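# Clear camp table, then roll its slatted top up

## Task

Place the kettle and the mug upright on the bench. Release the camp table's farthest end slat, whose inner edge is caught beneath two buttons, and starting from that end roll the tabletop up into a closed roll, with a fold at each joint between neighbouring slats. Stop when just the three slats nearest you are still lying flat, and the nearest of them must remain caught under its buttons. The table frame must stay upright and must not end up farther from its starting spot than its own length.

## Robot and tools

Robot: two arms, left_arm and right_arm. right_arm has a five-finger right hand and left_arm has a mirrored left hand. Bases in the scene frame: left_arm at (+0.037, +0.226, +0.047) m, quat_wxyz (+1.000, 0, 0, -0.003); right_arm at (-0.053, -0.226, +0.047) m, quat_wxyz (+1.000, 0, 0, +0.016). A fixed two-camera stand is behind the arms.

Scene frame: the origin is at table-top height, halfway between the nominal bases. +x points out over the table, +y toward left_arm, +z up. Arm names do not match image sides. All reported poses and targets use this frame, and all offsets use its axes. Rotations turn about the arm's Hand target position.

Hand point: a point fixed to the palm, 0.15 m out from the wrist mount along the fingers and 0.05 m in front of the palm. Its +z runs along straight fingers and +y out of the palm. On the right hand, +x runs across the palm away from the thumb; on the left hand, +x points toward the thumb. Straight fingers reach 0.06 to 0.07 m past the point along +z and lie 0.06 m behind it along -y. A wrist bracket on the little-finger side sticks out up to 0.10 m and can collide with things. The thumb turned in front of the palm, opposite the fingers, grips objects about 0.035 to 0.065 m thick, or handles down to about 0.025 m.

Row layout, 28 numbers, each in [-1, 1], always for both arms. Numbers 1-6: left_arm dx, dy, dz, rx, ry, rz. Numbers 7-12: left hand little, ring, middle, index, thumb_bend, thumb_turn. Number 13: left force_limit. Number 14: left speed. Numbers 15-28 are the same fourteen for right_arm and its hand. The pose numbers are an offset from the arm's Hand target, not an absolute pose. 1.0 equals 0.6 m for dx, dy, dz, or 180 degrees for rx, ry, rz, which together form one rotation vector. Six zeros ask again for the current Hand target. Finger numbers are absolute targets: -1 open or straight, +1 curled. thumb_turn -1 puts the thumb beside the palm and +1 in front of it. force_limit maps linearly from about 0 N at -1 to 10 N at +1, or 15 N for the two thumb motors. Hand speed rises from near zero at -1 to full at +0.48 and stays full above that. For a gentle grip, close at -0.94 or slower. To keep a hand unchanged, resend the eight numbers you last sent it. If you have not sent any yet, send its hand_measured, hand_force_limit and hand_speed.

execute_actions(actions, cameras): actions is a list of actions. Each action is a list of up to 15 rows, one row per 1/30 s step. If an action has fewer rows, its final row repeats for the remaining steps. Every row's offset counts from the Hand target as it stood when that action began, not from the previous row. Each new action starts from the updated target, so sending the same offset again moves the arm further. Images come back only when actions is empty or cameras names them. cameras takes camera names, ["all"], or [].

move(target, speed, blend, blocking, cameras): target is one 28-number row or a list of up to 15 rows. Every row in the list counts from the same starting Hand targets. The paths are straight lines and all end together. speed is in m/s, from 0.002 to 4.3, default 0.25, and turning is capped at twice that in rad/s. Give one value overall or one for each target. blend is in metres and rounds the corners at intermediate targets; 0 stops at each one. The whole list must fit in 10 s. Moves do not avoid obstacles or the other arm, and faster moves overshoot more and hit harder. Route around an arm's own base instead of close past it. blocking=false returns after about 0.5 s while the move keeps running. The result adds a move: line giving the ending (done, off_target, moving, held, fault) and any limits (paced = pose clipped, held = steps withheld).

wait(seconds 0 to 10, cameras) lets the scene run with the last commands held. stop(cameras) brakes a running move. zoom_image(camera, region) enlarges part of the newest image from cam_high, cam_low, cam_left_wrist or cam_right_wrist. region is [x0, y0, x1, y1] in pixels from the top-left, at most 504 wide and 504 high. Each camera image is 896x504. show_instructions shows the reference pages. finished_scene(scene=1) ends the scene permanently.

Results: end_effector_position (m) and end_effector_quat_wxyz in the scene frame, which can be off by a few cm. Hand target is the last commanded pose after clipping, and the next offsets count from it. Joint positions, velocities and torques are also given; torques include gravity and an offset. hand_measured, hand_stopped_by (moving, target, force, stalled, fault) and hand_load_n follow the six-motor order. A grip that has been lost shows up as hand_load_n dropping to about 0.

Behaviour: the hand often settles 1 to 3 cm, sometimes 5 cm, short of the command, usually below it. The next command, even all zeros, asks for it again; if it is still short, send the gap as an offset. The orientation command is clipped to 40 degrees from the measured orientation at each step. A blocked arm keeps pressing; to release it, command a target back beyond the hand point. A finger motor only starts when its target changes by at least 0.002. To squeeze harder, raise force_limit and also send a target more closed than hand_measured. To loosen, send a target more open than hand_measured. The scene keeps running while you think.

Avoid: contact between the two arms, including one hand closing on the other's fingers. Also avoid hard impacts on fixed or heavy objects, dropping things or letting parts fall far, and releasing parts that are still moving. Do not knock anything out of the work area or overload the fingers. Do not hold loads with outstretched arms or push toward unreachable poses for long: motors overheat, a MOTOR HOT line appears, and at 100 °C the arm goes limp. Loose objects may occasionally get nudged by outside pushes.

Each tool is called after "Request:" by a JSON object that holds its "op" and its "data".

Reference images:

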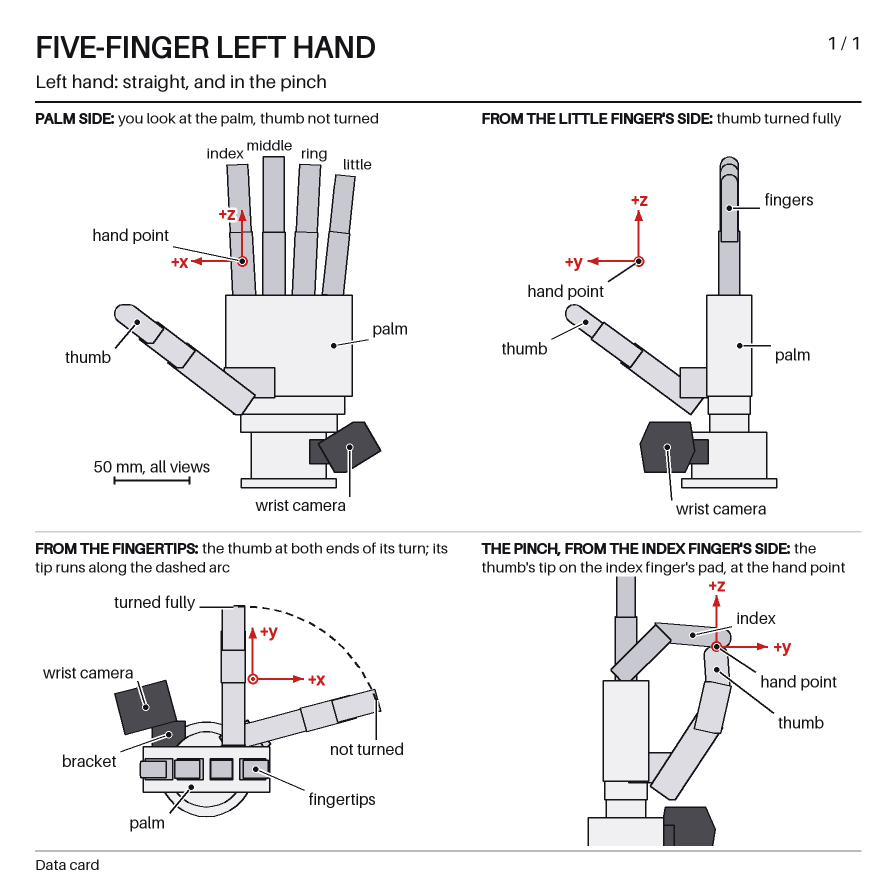

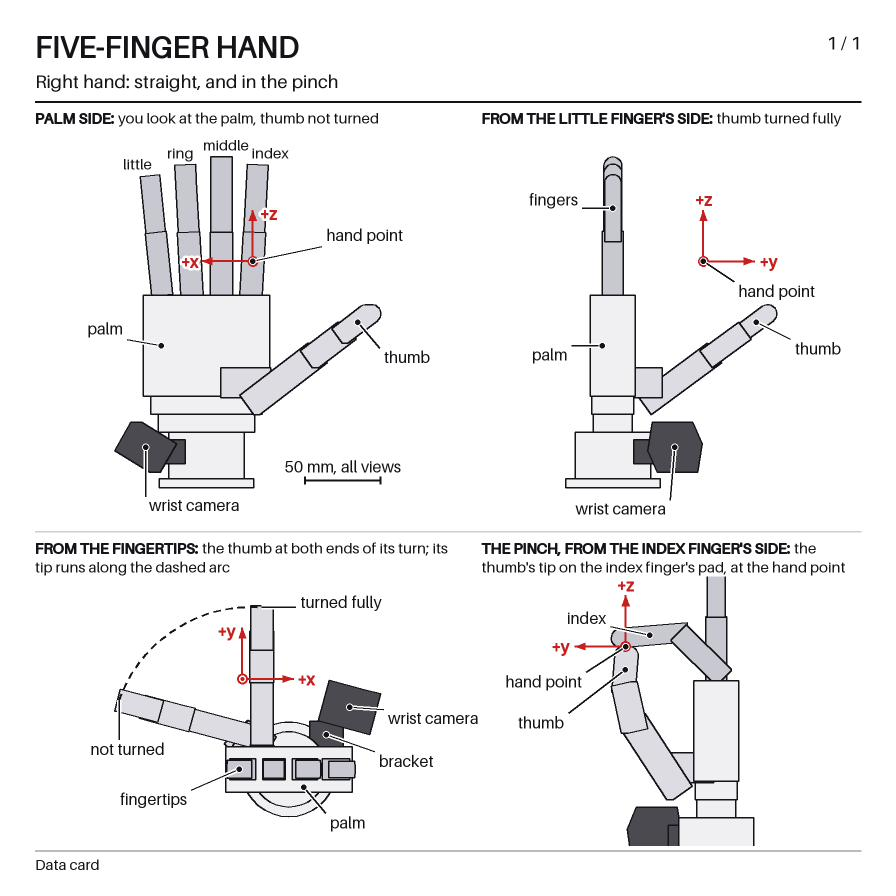

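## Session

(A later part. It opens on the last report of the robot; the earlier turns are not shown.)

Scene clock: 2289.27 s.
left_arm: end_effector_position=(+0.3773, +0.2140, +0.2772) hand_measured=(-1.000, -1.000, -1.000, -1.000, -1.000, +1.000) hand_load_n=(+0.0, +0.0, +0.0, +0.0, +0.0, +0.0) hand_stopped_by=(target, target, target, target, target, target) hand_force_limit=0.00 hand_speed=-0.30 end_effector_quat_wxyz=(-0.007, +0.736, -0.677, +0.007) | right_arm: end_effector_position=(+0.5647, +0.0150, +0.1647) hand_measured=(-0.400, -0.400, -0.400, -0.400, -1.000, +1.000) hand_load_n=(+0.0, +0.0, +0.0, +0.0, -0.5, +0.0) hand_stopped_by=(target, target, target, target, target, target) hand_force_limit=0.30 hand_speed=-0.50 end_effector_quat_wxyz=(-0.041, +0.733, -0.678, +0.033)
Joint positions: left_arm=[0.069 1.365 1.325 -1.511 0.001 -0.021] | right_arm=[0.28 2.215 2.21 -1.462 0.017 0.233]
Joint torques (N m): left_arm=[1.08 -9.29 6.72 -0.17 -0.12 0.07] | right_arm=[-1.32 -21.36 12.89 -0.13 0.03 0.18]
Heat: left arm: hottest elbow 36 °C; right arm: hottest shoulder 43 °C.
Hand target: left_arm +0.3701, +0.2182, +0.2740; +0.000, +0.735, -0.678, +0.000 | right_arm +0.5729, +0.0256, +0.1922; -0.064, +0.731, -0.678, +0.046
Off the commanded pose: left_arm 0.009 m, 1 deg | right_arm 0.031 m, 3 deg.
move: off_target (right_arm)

Request:
{"op": "move", "data": {"target": [0,0,0,0,0,0,-1,-1,-1,-1,-1,1,0,-0.3, 0.02,0,0.04,0,0,0,-0.4,-0.4,-0.4,-0.4,-1,1,0.3,-0.5], "speed": 0.06, "cameras": ["cam_low"]}}

Request:
{"op": "zoom_image", "data": {"camera": "cam_low", "region": [415, 205, 515, 285]}}

Scene clock: 2297.03 s.
left_arm: end_effector_position=(+0.3773, +0.2140, +0.2772) hand_measured=(-1.000, -1.000, -1.000, -1.000, -1.000, +1.000) hand_load_n=(+0.0, +0.0, +0.0, +0.0, +0.0, -0.5) hand_stopped_by=(target, target, target, target, target, target) hand_force_limit=0.00 hand_speed=-0.30 end_effector_quat_wxyz=(-0.007, +0.736, -0.677, +0.007) | right_arm: end_effector_position=(+0.5773, +0.0191, +0.2182) hand_measured=(-0.400, -0.400, -0.400, -0.400, -1.000, +1.000) hand_load_n=(+0.0, +0.0, +0.0, +0.0, +0.0, +0.0) hand_stopped_by=(target, target, target, target, target, target) hand_force_limit=0.30 hand_speed=-0.50 end_effector_quat_wxyz=(-0.061, +0.732, -0.677, +0.044)
Joint positions: left_arm=[0.069 1.365 1.325 -1.511 0.001 -0.021] | right_arm=[0.28 2.234 2.388 -1.573 0.017 0.233]
Joint torques (N m): left_arm=[1.26 -9.52 6.74 -0.17 -0.12 0.08] | right_arm=[-0.79 -17.49 12.94 0.02 0 0.07]
Heat: left arm: hottest elbow 36 °C; right arm: hottest shoulder 43 °C.
Hand target: left_arm +0.3701, +0.2182, +0.2740; +0.000, +0.735, -0.678, +0.000 | right_arm +0.5849, +0.0256, +0.2162; -0.064, +0.731, -0.678, +0.046
Off the commanded pose: left_arm 0.009 m, 1 deg | right_arm 0.010 m, 0 deg.
move: done
Images, in order (width x height): cam_low 896x504.

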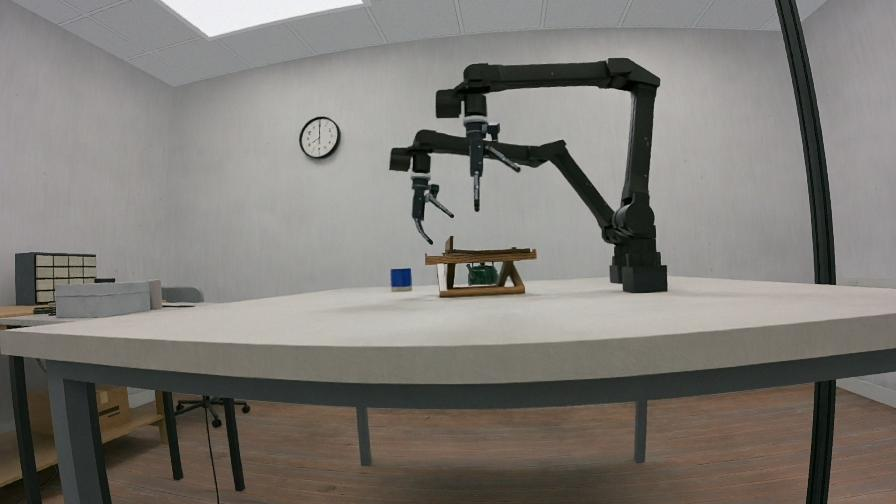

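Scaled by 5.040 from the camera's 896x504 image, which has a finer 1280x720 frame.

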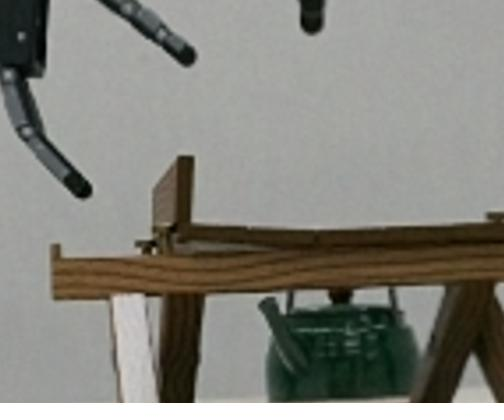

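Request:
{"op": "move", "data": {"target": [0,0,0,0,0,0,-1,-1,-1,-1,-1,1,0,-0.3, -0.008,0,-0.077,0,0,0,-0.4,-0.4,-0.4,-0.4,-1,1,0.3,-0.5], "speed": 0.05, "cameras": ["cam_low"]}}

Request:
{"op": "zoom_image", "data": {"camera": "cam_low", "region": [415, 205, 515, 285]}}

Scene clock: 2303.10 s.
left_arm: end_effector_position=(+0.3773, +0.2140, +0.2772) hand_measured=(-1.000, -1.000, -1.000, -1.000, -1.000, +1.000) hand_load_n=(+0.0, +0.0, +0.0, +0.0, +0.0, +0.0) hand_stopped_by=(target, target, target, target, target, target) hand_force_limit=0.00 hand_speed=-0.30 end_effector_quat_wxyz=(-0.007, +0.736, -0.677, +0.007) | right_arm: end_effector_position=(+0.5806, +0.0201, +0.1695) hand_measured=(-0.400, -0.400, -0.400, -0.400, -1.000, +1.000) hand_load_n=(+0.0, +0.0, +0.0, +0.0, +0.0, +0.0) hand_stopped_by=(target, target, target, target, target, target) hand_force_limit=0.30 hand_speed=-0.50 end_effector_quat_wxyz=(-0.060, +0.732, -0.677, +0.043)
Joint positions: left_arm=[0.069 1.365 1.325 -1.511 0.001 -0.021] | right_arm=[0.28 2.234 2.259 -1.449 0.017 0.233]
Joint torques (N m): left_arm=[1.2 -9.82 6.69 -0.17 -0.13 0.09] | right_arm=[-0.85 -20.6 8.38 0.96 0.08 0.14]
Heat: left arm: hottest elbow 36 °C; right arm: hottest shoulder 42 °C.
Hand target: left_arm +0.3701, +0.2182, +0.2740; +0.000, +0.735, -0.678, +0.000 | right_arm +0.5800, +0.0256, +0.1699; -0.064, +0.731, -0.678, +0.046
Off the commanded pose: left_arm 0.009 m, 1 deg | right_arm 0.006 m, 1 deg.
move: done
Images, in order (width x height): cam_low 896x504.

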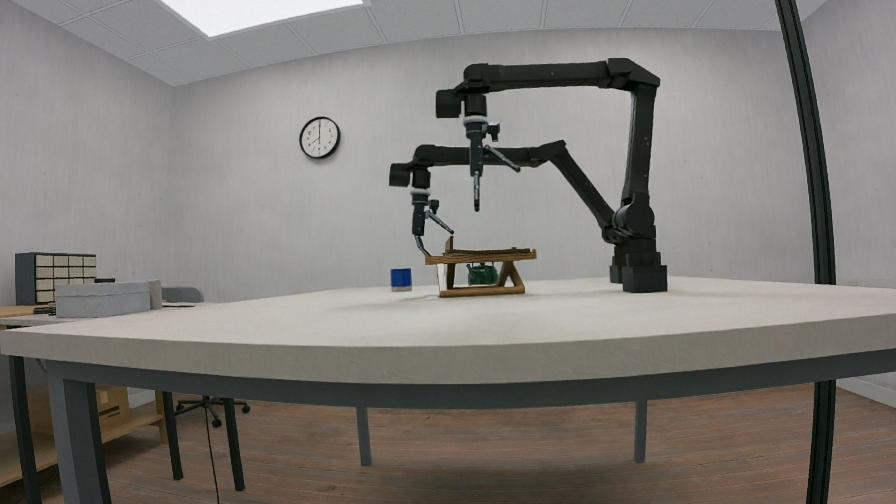

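Scaled by 5.040 from the camera's 896x504 image, which has a finer 1280x720 frame.

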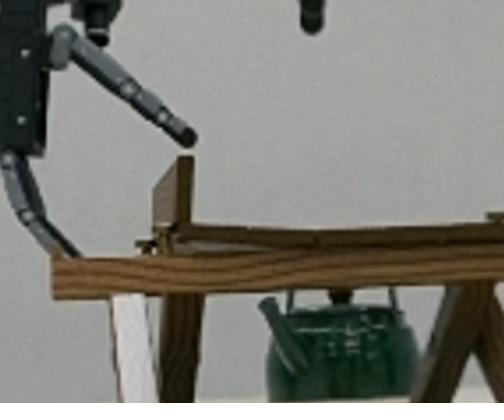

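Request:
{"op": "move", "data": {"target": [0,0,0,0,0,0,-1,-1,-1,-1,-1,1,0,-0.3, -0.045,0,0.0,0,0,0,-0.4,-0.4,-0.4,-0.4,-1,1,0.3,-0.5], "speed": 0.04, "cameras": ["cam_low","cam_right_wrist"]}}

Request:
{"op": "zoom_image", "data": {"camera": "cam_low", "region": [415, 205, 515, 285]}}

Scene clock: 2309.00 s.
left_arm: end_effector_position=(+0.3773, +0.2140, +0.2772) hand_measured=(-1.000, -1.000, -1.000, -1.000, -1.000, +1.000) hand_load_n=(-0.5, +0.0, +0.0, +0.0, +0.0, +0.0) hand_stopped_by=(target, target, target, target, target, target) hand_force_limit=0.00 hand_speed=-0.30 end_effector_quat_wxyz=(-0.007, +0.736, -0.677, +0.007) | right_arm: end_effector_position=(+0.5550, +0.0166, +0.1661) hand_measured=(-0.400, -0.400, -0.400, -0.400, -1.000, +1.000) hand_load_n=(+0.0, +0.0, +0.0, +0.0, +0.0, +0.0) hand_stopped_by=(target, target, target, target, target, target) hand_force_limit=0.30 hand_speed=-0.50 end_effector_quat_wxyz=(-0.057, +0.731, -0.678, +0.042)
Joint positions: left_arm=[0.069 1.365 1.325 -1.511 0.001 -0.021] | right_arm=[0.287 2.147 2.099 -1.382 0.018 0.242]
Joint torques (N m): left_arm=[1.32 -9.82 6.68 -0.17 -0.11 0.09] | right_arm=[-1.38 -19.66 8.09 0.92 0.03 0.16]
Heat: left arm: hottest elbow 36 °C; right arm: hottest shoulder 42 °C.
Hand target: left_arm +0.3701, +0.2182, +0.2740; +0.000, +0.735, -0.678, +0.000 | right_arm +0.5532, +0.0255, +0.1701; -0.064, +0.731, -0.678, +0.046
Off the commanded pose: left_arm 0.009 m, 1 deg | right_arm 0.010 m, 1 deg.
move: done
Images, in order (width x height): cam_low 896x504, cam_right_wrist 896x504.

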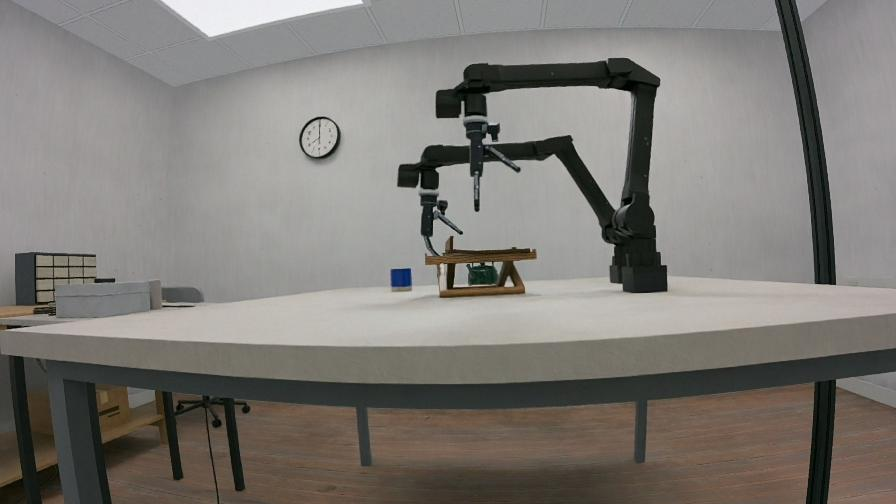

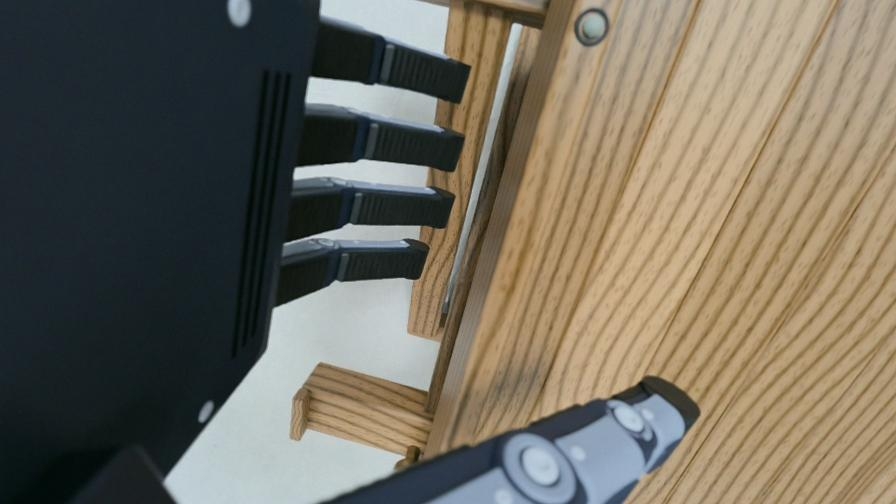

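Scaled by 5.040 from the camera's 896x504 image, which has a finer 1280x720 frame.

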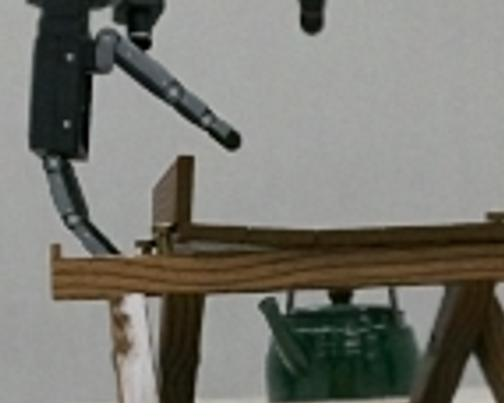

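Request:
{"op": "move", "data": {"target": [0,0,0,0,0,0,-1,-1,-1,-1,-1,1,0,-0.3, -0.038,0,0.0,0,0,0,-0.4,-0.4,-0.4,-0.4,-1,1,0.3,-0.5], "speed": 0.04, "cameras": ["cam_low","cam_right_wrist"]}}

Request:
{"op": "zoom_image", "data": {"camera": "cam_low", "region": [415, 205, 515, 285]}}

Scene clock: 2313.47 s.
left_arm: end_effector_position=(+0.3773, +0.2140, +0.2772) hand_measured=(-1.000, -1.000, -1.000, -1.000, -1.000, +1.000) hand_load_n=(+0.0, +0.0, +0.0, +0.0, +0.0, +0.0) hand_stopped_by=(target, target, target, target, target, target) hand_force_limit=0.00 hand_speed=-0.30 end_effector_quat_wxyz=(-0.007, +0.736, -0.677, +0.007) | right_arm: end_effector_position=(+0.5322, +0.0172, +0.1658) hand_measured=(-0.400, -0.400, -0.400, -0.400, -1.000, +1.000) hand_load_n=(+0.5, +0.0, +0.0, +0.0, +0.0, +0.0) hand_stopped_by=(target, target, target, target, target, target) hand_force_limit=0.30 hand_speed=-0.50 end_effector_quat_wxyz=(-0.057, +0.731, -0.678, +0.042)
Joint positions: left_arm=[0.069 1.365 1.325 -1.511 0.001 -0.021] | right_arm=[0.299 2.078 1.984 -1.337 0.02 0.253]
Joint torques (N m): left_arm=[1.49 -9.64 6.65 -0.14 -0.11 0.09] | right_arm=[-0.38 -19.25 7.97 0.94 0.09 0.17]
Heat: left arm: hottest elbow 36 °C; right arm: hottest shoulder 42 °C.
Hand target: left_arm +0.3701, +0.2182, +0.2740; +0.000, +0.735, -0.678, +0.000 | right_arm +0.5303, +0.0254, +0.1699; -0.063, +0.731, -0.678, +0.046
Off the commanded pose: left_arm 0.009 m, 1 deg | right_arm 0.009 m, 1 deg.
move: done
Images, in order (width x height): cam_low 896x504, cam_right_wrist 896x504.

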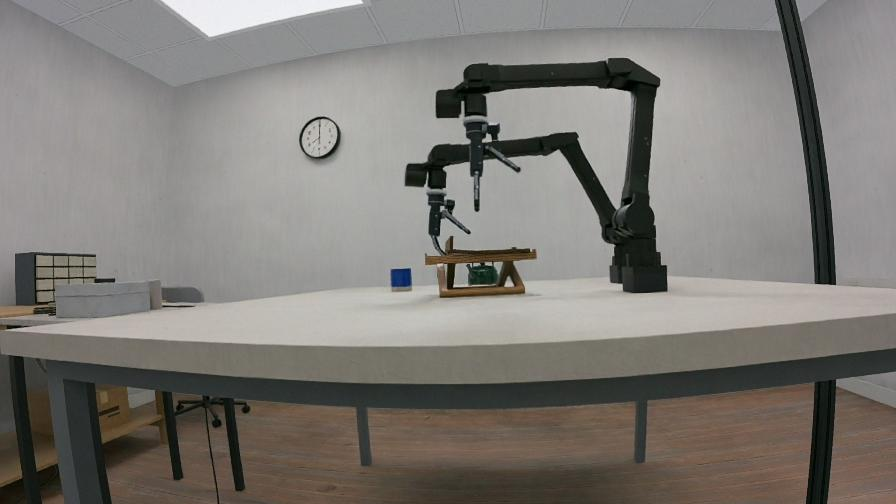

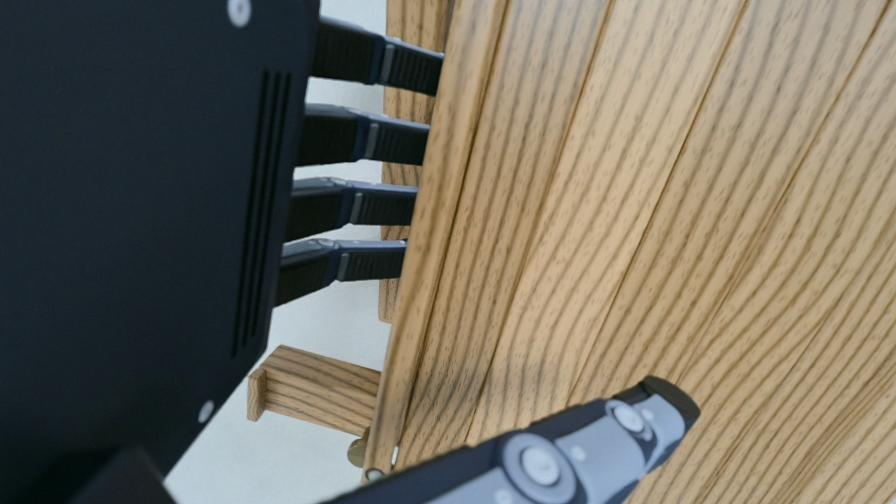

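Scaled by 5.040 from the camera's 896x504 image, which has a finer 1280x720 frame.

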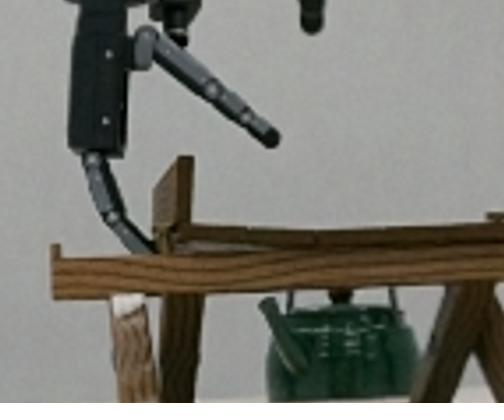

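Request:
{"op": "move", "data": {"target": [[0,0,0,0,0,0,-1,-1,-1,-1,-1,1,0,-0.3, 0.003,-0.002,-0.02,0,0,0,-0.4,-0.4,-0.4,-0.4,-1,1,0.3,-0.5],[0,0,0,0,0,0,-1,-1,-1,-1,-1,1,0,-0.3, 0.003,-0.002,-0.021,0,0,0,-0.2,-0.2,-0.2,-0.2,-1,1,0.3,-0.5]], "speed": 0.03, "cameras": ["cam_low","cam_right_wrist"]}}

Request:
{"op": "zoom_image", "data": {"camera": "cam_low", "region": [415, 205, 515, 285]}}

Scene clock: 2327.00 s.
left_arm: end_effector_position=(+0.3773, +0.2140, +0.2772) hand_measured=(-1.000, -1.000, -1.000, -1.000, -1.000, +1.000) hand_load_n=(+0.0, +0.0, -0.5, +0.0, +0.0, +0.0) hand_stopped_by=(target, target, target, target, target, target) hand_force_limit=0.00 hand_speed=-0.30 end_effector_quat_wxyz=(-0.007, +0.736, -0.677, +0.007) | right_arm: end_effector_position=(+0.5358, +0.0184, +0.1570) hand_measured=(-0.200, -0.200, -0.200, -0.200, -1.000, +1.000) hand_load_n=(+3.0, +0.0, +0.0, +0.0, +0.0, +0.0) hand_stopped_by=(target, target, target, target, target, target) hand_force_limit=0.30 hand_speed=-0.50 end_effector_quat_wxyz=(-0.064, +0.731, -0.678, +0.046)
Joint positions: left_arm=[0.069 1.365 1.325 -1.511 0.001 -0.021] | right_arm=[0.299 2.078 1.962 -1.297 0.02 0.254]
Joint torques (N m): left_arm=[1.08 -9.58 6.64 -0.21 -0.11 0.08] | right_arm=[-1.44 -17.96 8.55 0.51 0.08 0.14]
Heat: left arm: hottest elbow 35 °C; right arm: hottest shoulder 42 °C.
Hand target: left_arm +0.3701, +0.2182, +0.2740; +0.000, +0.735, -0.678, +0.000 | right_arm +0.5321, +0.0242, +0.1573; -0.063, +0.731, -0.678, +0.046
Off the commanded pose: left_arm 0.009 m, 1 deg | right_arm 0.007 m, 0 deg.
move: done
Images, in order (width x height): cam_low 896x504, cam_right_wrist 896x504.

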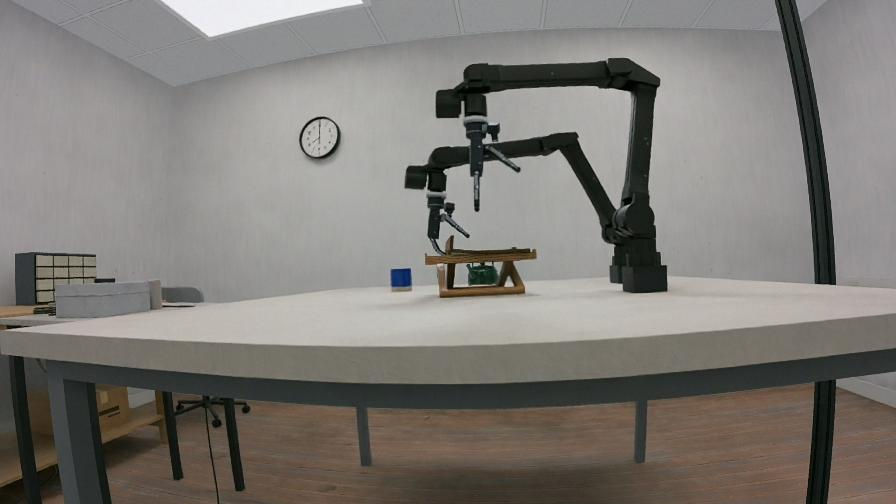

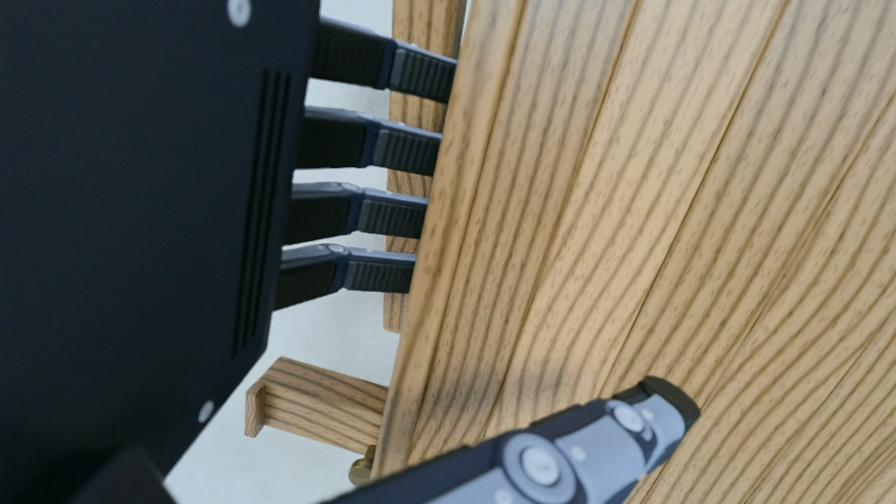

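Scaled by 5.040 from the camera's 896x504 image, which has a finer 1280x720 frame.

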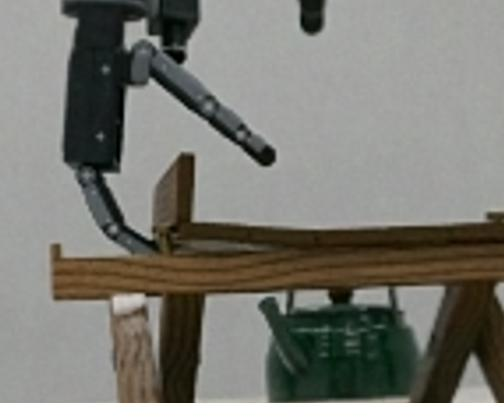

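Request:
{"op": "move", "data": {"target": [0,0,0,0,0,0,-1,-1,-1,-1,-1,1,0,-0.3, 0.002,-0.004,-0.014,0,0,0,-0.2,-0.2,-0.2,-0.2,-1,1,0.3,-0.5], "speed": 0.03, "cameras": ["cam_low","cam_right_wrist"]}}

Request:
{"op": "zoom_image", "data": {"camera": "cam_low", "region": [415, 205, 515, 285]}}

Scene clock: 2332.60 s.
left_arm: end_effector_position=(+0.3773, +0.2140, +0.2772) hand_measured=(-1.000, -1.000, -1.000, -1.000, -1.000, +1.000) hand_load_n=(+0.0, +0.0, +0.0, +0.0, +0.0, +0.0) hand_stopped_by=(target, target, target, target, target, target) hand_force_limit=0.00 hand_speed=-0.30 end_effector_quat_wxyz=(-0.007, +0.736, -0.677, +0.007) | right_arm: end_effector_position=(+0.5341, +0.0178, +0.1523) hand_measured=(-0.200, -0.200, -0.200, -0.200, -1.000, +1.000) hand_load_n=(+0.0, +0.0, +0.0, +0.0, +0.0, +0.0) hand_stopped_by=(target, target, target, target, target, target) hand_force_limit=0.30 hand_speed=-0.50 end_effector_quat_wxyz=(-0.062, +0.731, -0.678, +0.045)
Joint positions: left_arm=[0.069 1.365 1.325 -1.511 0.001 -0.021] | right_arm=[0.299 2.078 1.949 -1.289 0.02 0.254]
Joint torques (N m): left_arm=[1.2 -9.93 6.74 -0.13 -0.12 0.06] | right_arm=[-1.08 -17.67 8.2 0.95 0.04 0.11]
Heat: left arm: hottest elbow 35 °C; right arm: hottest shoulder 43 °C.
Hand target: left_arm +0.3701, +0.2182, +0.2740; +0.000, +0.735, -0.678, +0.000 | right_arm +0.5334, +0.0218, +0.1489; -0.064, +0.731, -0.678, +0.046
Off the commanded pose: left_arm 0.009 m, 1 deg | right_arm 0.005 m, 0 deg.
move: done
Images, in order (width x height): cam_low 896x504, cam_right_wrist 896x504.

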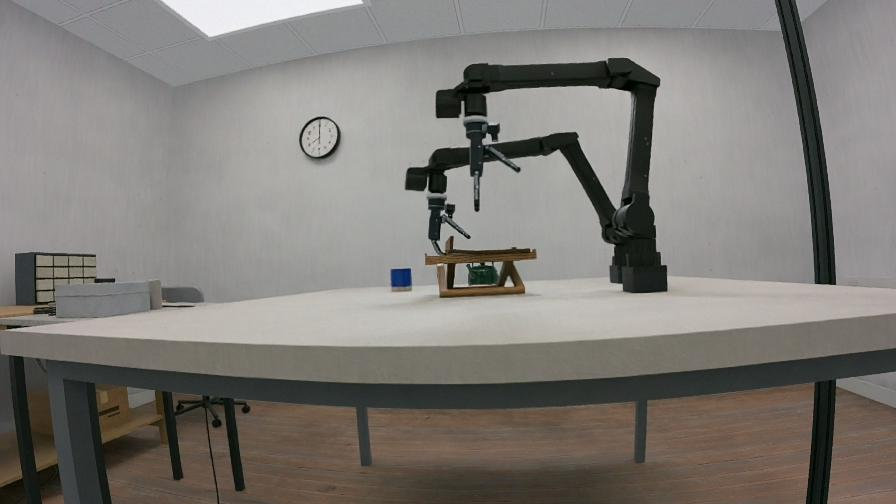

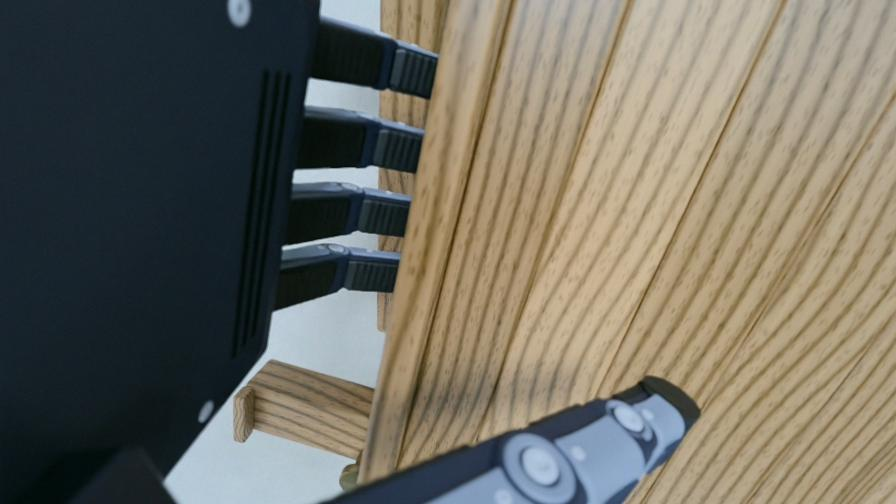

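Scaled by 5.040 from the camera's 896x504 image, which has a finer 1280x720 frame.

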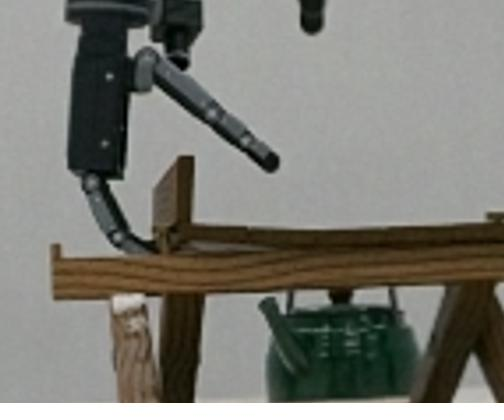

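Request:
{"op": "move", "data": {"target": [0,0,0,0,0,0,-1,-1,-1,-1,-1,1,0,-0.3, -0.014,0,-0.006,0,0,0,-0.2,-0.2,-0.2,-0.2,-1,1,0.3,-0.5], "speed": 0.03}}

Scene clock: 2338.37 s.
left_arm: end_effector_position=(+0.3773, +0.2140, +0.2772) hand_measured=(-1.000, -1.000, -1.000, -1.000, -1.000, +1.000) hand_load_n=(+0.0, +0.0, +0.0, +0.0, +0.0, +0.0) hand_stopped_by=(target, target, target, target, target, target) hand_force_limit=0.00 hand_speed=-0.30 end_effector_quat_wxyz=(-0.007, +0.736, -0.677, +0.007) | right_arm: end_effector_position=(+0.5263, +0.0152, +0.1407) hand_measured=(-0.200, -0.200, -0.200, -0.200, -1.000, +1.000) hand_load_n=(+0.5, +0.0, +0.0, +0.0, +0.0, +0.0) hand_stopped_by=(target, target, target, target, target, target) hand_force_limit=0.30 hand_speed=-0.50 end_effector_quat_wxyz=(-0.057, +0.731, -0.678, +0.042)
Joint positions: left_arm=[0.069 1.365 1.325 -1.511 0.001 -0.021] | right_arm=[0.299 2.069 1.904 -1.266 0.02 0.254]
Joint torques (N m): left_arm=[1.38 -9.41 6.8 -0.2 -0.1 0.08] | right_arm=[-1.79 -17.96 7.87 0.73 0.02 0.11]
Heat: left arm: hottest elbow 35 °C; right arm: hottest shoulder 43 °C.
Hand target: left_arm +0.3701, +0.2182, +0.2740; +0.000, +0.735, -0.678, +0.000 | right_arm +0.5249, +0.0218, +0.1455; -0.064, +0.731, -0.678, +0.046
Off the commanded pose: left_arm 0.009 m, 1 deg | right_arm 0.008 m, 1 deg.
move: done

Request:
{"op": "move", "data": {"target": [0,0,0,0,0,0,-1,-1,-1,-1,-1,1,0,-0.3, 0.018,0,0.005,0,0,0,-0.2,-0.2,-0.2,-0.2,-1,1,0.3,-0.5], "speed": 0.03}}

Scene clock: 2343.60 s.
left_arm: end_effector_position=(+0.3773, +0.2140, +0.2772) hand_measured=(-1.000, -1.000, -1.000, -1.000, -1.000, +1.000) hand_load_n=(+0.0, +0.0, +0.0, +0.0, +0.0, +0.0) hand_stopped_by=(target, target, target, target, target, target) hand_force_limit=0.00 hand_speed=-0.30 end_effector_quat_wxyz=(-0.007, +0.736, -0.677, +0.007) | right_arm: end_effector_position=(+0.5257, +0.0149, +0.1408) hand_measured=(-0.200, -0.200, -0.200, -0.200, -1.000, +1.000) hand_load_n=(+0.0, +0.5, +0.0, +0.0, -0.5, +0.0) hand_stopped_by=(target, target, target, target, target, target) hand_force_limit=0.30 hand_speed=-0.50 end_effector_quat_wxyz=(-0.056, +0.731, -0.678, +0.041)
Joint positions: left_arm=[0.069 1.365 1.325 -1.511 0.001 -0.021] | right_arm=[0.299 2.069 1.904 -1.268 0.02 0.254]
Joint torques (N m): left_arm=[1.08 -9.35 6.74 -0.2 -0.13 0.06] | right_arm=[-1.26 -16.67 12.72 -0.24 0.04 0.04]
Heat: left arm: hottest elbow 35 °C; right arm: hottest shoulder 43 °C.
Hand target: left_arm +0.3701, +0.2182, +0.2740; +0.000, +0.735, -0.678, +0.000 | right_arm +0.5358, +0.0218, +0.1485; -0.064, +0.731, -0.678, +0.046
Off the commanded pose: left_arm 0.009 m, 1 deg | right_arm 0.014 m, 1 deg.
move: off_target (right_arm)

Request:
{"op": "move", "data": {"target": [0,0,0,0,0,0,-1,-1,-1,-1,-1,1,0,-0.3, 0.005,0,0.008,0,0,0,-0.2,-0.2,-0.2,-0.2,-1,1,0.3,-0.5], "speed": 0.04}}

Scene clock: 2345.87 s.
left_arm: end_effector_position=(+0.3773, +0.2140, +0.2772) hand_measured=(-1.000, -1.000, -1.000, -1.000, -1.000, +1.000) hand_load_n=(+0.0, +0.0, +0.0, +0.0, +0.0, +0.0) hand_stopped_by=(target, target, target, target, target, target) hand_force_limit=0.00 hand_speed=-0.30 end_effector_quat_wxyz=(-0.007, +0.736, -0.677, +0.007) | right_arm: end_effector_position=(+0.5283, +0.0158, +0.1489) hand_measured=(-0.200, -0.200, -0.200, -0.200, -1.000, +1.000) hand_load_n=(+0.0, +0.0, +0.0, +0.5, +0.0, +0.0) hand_stopped_by=(target, target, target, target, target, target) hand_force_limit=0.30 hand_speed=-0.50 end_effector_quat_wxyz=(-0.058, +0.731, -0.678, +0.042)
Joint positions: left_arm=[0.069 1.365 1.325 -1.511 0.001 -0.021] | right_arm=[0.299 2.069 1.925 -1.284 0.02 0.254]
Joint torques (N m): left_arm=[1.08 -9.76 6.71 -0.25 -0.12 0.07] | right_arm=[-1.26 -16.38 12.55 -0.06 0.05 0.07]
Heat: left arm: hottest elbow 35 °C; right arm: hottest shoulder 43 °C.
Hand target: left_arm +0.3701, +0.2182, +0.2740; +0.000, +0.735, -0.678, +0.000 | right_arm +0.5387, +0.0218, +0.1532; -0.064, +0.731, -0.678, +0.046
Off the commanded pose: left_arm 0.009 m, 1 deg | right_arm 0.013 m, 1 deg.
move: off_target (right_arm)

Request:
{"op": "move", "data": {"target": [0,0,0,0,0,0,-1,-1,-1,-1,-1,1,0,-0.3, 0.012,0,-0.003,0,0,0,-0.2,-0.2,-0.2,-0.2,-1,1,0.3,-0.5], "speed": 0.04}}

Scene clock: 2350.27 s.
left_arm: end_effector_position=(+0.3773, +0.2140, +0.2772) hand_measured=(-1.000, -1.000, -1.000, -1.000, -1.000, +1.000) hand_load_n=(+0.0, +0.0, +0.5, +0.0, +0.0, +0.0) hand_stopped_by=(target, target, target, target, target, target) hand_force_limit=0.00 hand_speed=-0.30 end_effector_quat_wxyz=(-0.007, +0.736, -0.677, +0.007) | right_arm: end_effector_position=(+0.5350, +0.0181, +0.1538) hand_measured=(-0.200, -0.200, -0.200, -0.200, -1.000, +1.000) hand_load_n=(+0.0, +0.0, +0.0, +0.0, +0.0, +0.0) hand_stopped_by=(target, target, target, target, target, target) hand_force_limit=0.30 hand_speed=-0.50 end_effector_quat_wxyz=(-0.063, +0.731, -0.678, +0.045)
Joint positions: left_arm=[0.069 1.365 1.325 -1.511 0.001 -0.021] | right_arm=[0.299 2.08 1.955 -1.293 0.02 0.254]
Joint torques (N m): left_arm=[1.2 -9.52 6.67 -0.24 -0.12 0.08] | right_arm=[-1.79 -16.5 12.82 -0.12 0.02 0.03]
Heat: left arm: hottest elbow 35 °C; right arm: hottest shoulder 43 °C.
Hand target: left_arm +0.3701, +0.2182, +0.2740; +0.000, +0.735, -0.678, +0.000 | right_arm +0.5460, +0.0218, +0.1514; -0.064, +0.731, -0.678, +0.046
Off the commanded pose: left_arm 0.009 m, 1 deg | right_arm 0.012 m, 0 deg.
move: off_target (right_arm)

Request:
{"op": "move", "data": {"target": [[0,0,0,0,0,0,-1,-1,-1,-1,-1,1,0,-0.3, 0,0,0,0,0,0,-0.05,-0.05,-0.05,-0.05,-1,1,-0.2,-0.7],[0,0,0,0,0,0,-1,-1,-1,-1,-1,1,0,-0.3, 0,0,0,0,0,0,-0.05,-0.05,-0.05,-0.05,-0.2,1,-0.6,-0.7]], "speed": 0.04, "cameras": ["cam_low","cam_right_wrist"]}}

Request:
{"op": "zoom_image", "data": {"camera": "cam_low", "region": [415, 205, 515, 285]}}

Scene clock: 2359.53 s.
left_arm: end_effector_position=(+0.3773, +0.2140, +0.2772) hand_measured=(-1.000, -1.000, -1.000, -1.000, -1.000, +1.000) hand_load_n=(+0.0, +0.0, +0.0, +0.0, +0.0, +0.0) hand_stopped_by=(target, target, target, target, target, target) hand_force_limit=0.00 hand_speed=-0.30 end_effector_quat_wxyz=(-0.007, +0.736, -0.677, +0.007) | right_arm: end_effector_position=(+0.5346, +0.0180, +0.1459) hand_measured=(-0.050, -0.050, -0.050, -0.050, -0.200, +1.000) hand_load_n=(+1.5, +0.0, +0.0, +0.0, +0.0, +0.0) hand_stopped_by=(target, target, target, target, target, target) hand_force_limit=-0.60 hand_speed=-0.70 end_effector_quat_wxyz=(-0.057, +0.731, -0.678, +0.042)
Joint positions: left_arm=[0.069 1.365 1.325 -1.511 0.001 -0.021] | right_arm=[0.299 2.093 1.956 -1.294 0.02 0.254]
Joint torques (N m): left_arm=[1.32 -9.47 6.74 -0.2 -0.13 0.09] | right_arm=[-1.79 -16.15 12.78 -0.21 0.03 0.02]
Heat: left arm: hottest elbow 35 °C; right arm: hottest shoulder 42 °C.
Hand target: left_arm +0.3701, +0.2182, +0.2740; +0.000, +0.735, -0.678, +0.000 | right_arm +0.5459, +0.0218, +0.1514; -0.064, +0.731, -0.678, +0.046
Off the commanded pose: left_arm 0.009 m, 1 deg | right_arm 0.013 m, 1 deg.
move: off_target (right_arm); target 2's new numbers were sent with right_arm's hand 0.013 m and 1 deg from that target
Images, in order (width x height): cam_low 896x504, cam_right_wrist 896x504.

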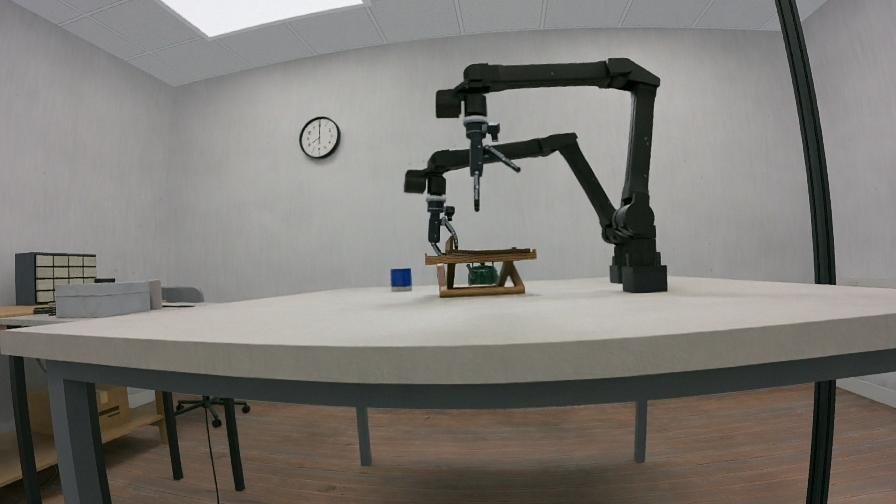

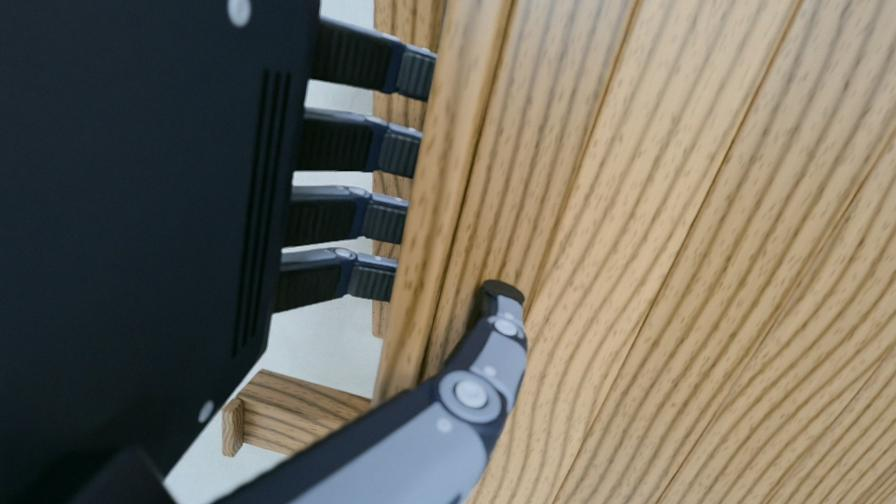

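Scaled by 5.040 from the camera's 896x504 image, which has a finer 1280x720 frame.

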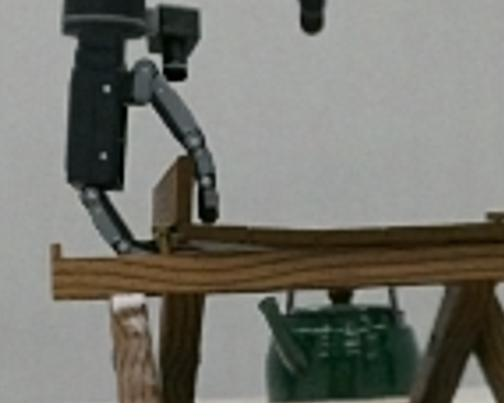

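Request:
{"op": "move", "data": {"target": [[0,0,0,0,0,0,-1,-1,-1,-1,-1,1,0,-0.3, 0,0,0,0,0,0,-0.05,-0.05,-0.05,-0.05,0.1,1,-0.65,-0.8]], "speed": 0.04}}

Scene clock: 2366.90 s.
left_arm: end_effector_position=(+0.3773, +0.2140, +0.2772) hand_measured=(-1.000, -1.000, -1.000, -1.000, -1.000, +1.000) hand_load_n=(+0.0, +0.0, +0.0, +0.0, +0.0, +0.0) hand_stopped_by=(target, target, target, target, target, target) hand_force_limit=0.00 hand_speed=-0.30 end_effector_quat_wxyz=(-0.007, +0.736, -0.677, +0.007) | right_arm: end_effector_position=(+0.5339, +0.0178, +0.1459) hand_measured=(-0.050, -0.050, -0.050, -0.050, +0.054, +1.000) hand_load_n=(+2.5, +0.0, +0.0, +0.0, +1.5, -0.5) hand_stopped_by=(target, target, target, target, force, target) hand_force_limit=-0.65 hand_speed=-0.80 end_effector_quat_wxyz=(-0.056, +0.731, -0.678, +0.041)
Joint positions: left_arm=[0.069 1.365 1.325 -1.511 0.001 -0.021] | right_arm=[0.299 2.093 1.956 -1.297 0.02 0.254]
Joint torques (N m): left_arm=[1.14 -9.47 6.72 -0.17 -0.13 0.06] | right_arm=[-1.38 -16.73 12.92 0.05 0.03 0.04]
Heat: left arm: hottest elbow 35 °C; right arm: hottest elbow 43 °C.
Hand target: left_arm +0.3701, +0.2182, +0.2740; +0.000, +0.735, -0.678, +0.000 | right_arm +0.5459, +0.0218, +0.1514; -0.064, +0.731, -0.678, +0.046
Off the commanded pose: left_arm 0.009 m, 1 deg | right_arm 0.014 m, 1 deg.
move: off_target (right_arm)

Request:
{"op": "wait", "data": {"seconds": 0.1, "cameras": ["cam_low","cam_right_wrist"]}}

Request:
{"op": "zoom_image", "data": {"camera": "cam_low", "region": [425, 215, 485, 265]}}

Request:
{"op": "zoom_image", "data": {"camera": "cam_right_wrist", "region": [340, 180, 640, 480]}}

Scene clock: 2370.30 s.
left_arm: end_effector_position=(+0.3773, +0.2140, +0.2772) hand_measured=(-1.000, -1.000, -1.000, -1.000, -1.000, +1.000) hand_load_n=(+0.0, +0.0, +0.0, +0.0, +0.0, +0.0) hand_stopped_by=(target, target, target, target, target, target) hand_force_limit=0.00 hand_speed=-0.30 end_effector_quat_wxyz=(-0.007, +0.736, -0.677, +0.007) | right_arm: end_effector_position=(+0.5339, +0.0178, +0.1459) hand_measured=(-0.050, -0.050, -0.050, -0.050, +0.054, +1.000) hand_load_n=(+2.5, +0.5, +0.0, +0.0, +2.0, -0.5) hand_stopped_by=(target, target, target, target, force, target) hand_force_limit=-0.65 hand_speed=-0.80 end_effector_quat_wxyz=(-0.056, +0.731, -0.678, +0.041)
Joint positions: left_arm=[0.069 1.365 1.325 -1.511 0.001 -0.021] | right_arm=[0.299 2.093 1.956 -1.297 0.02 0.254]
Joint torques (N m): left_arm=[1.49 -9.58 6.68 -0.2 -0.1 0.11] | right_arm=[-1.44 -17.08 12.78 -0.12 -0.01 0.04]
Heat: left arm: hottest elbow 35 °C; right arm: hottest elbow 44 °C.
Hand target: left_arm +0.3701, +0.2182, +0.2740; +0.000, +0.735, -0.678, +0.000 | right_arm +0.5459, +0.0218, +0.1514; -0.064, +0.731, -0.678, +0.046
Off the commanded pose: left_arm 0.009 m, 1 deg | right_arm 0.014 m, 1 deg.
wait: 0.10 s; at rest from the start
Images, in order (width x height): cam_low 896x504, cam_right_wrist 896x504.

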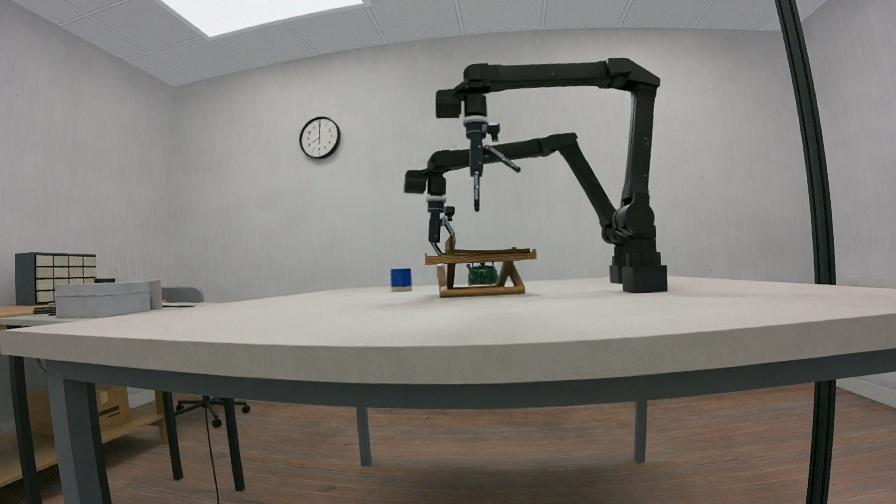

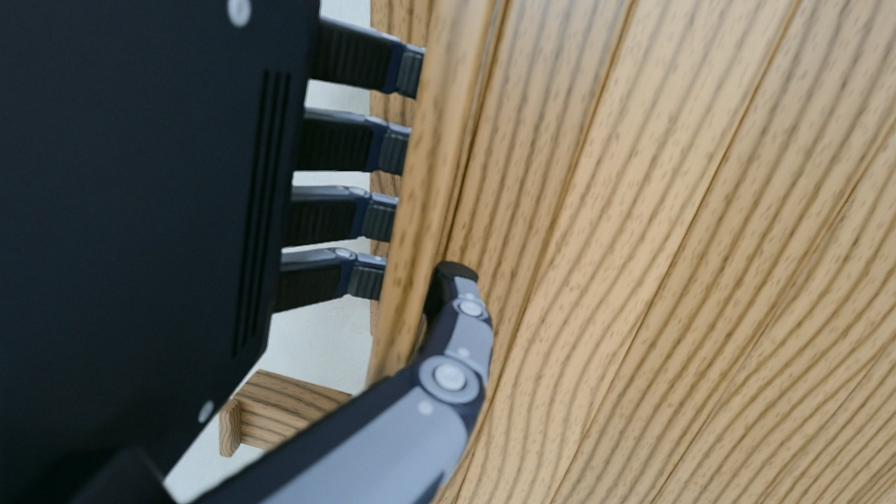

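Scaled by 8.400 from the camera's 896x504 image, which has a finer 1280x720 frame.

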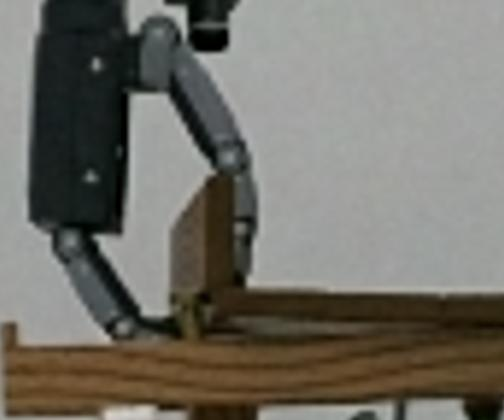

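Scaled by 1.680 from the camera's 896x504 image, which has a finer 1280x720 frame.

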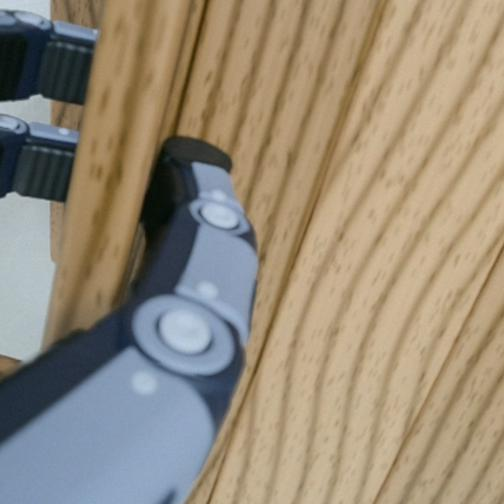

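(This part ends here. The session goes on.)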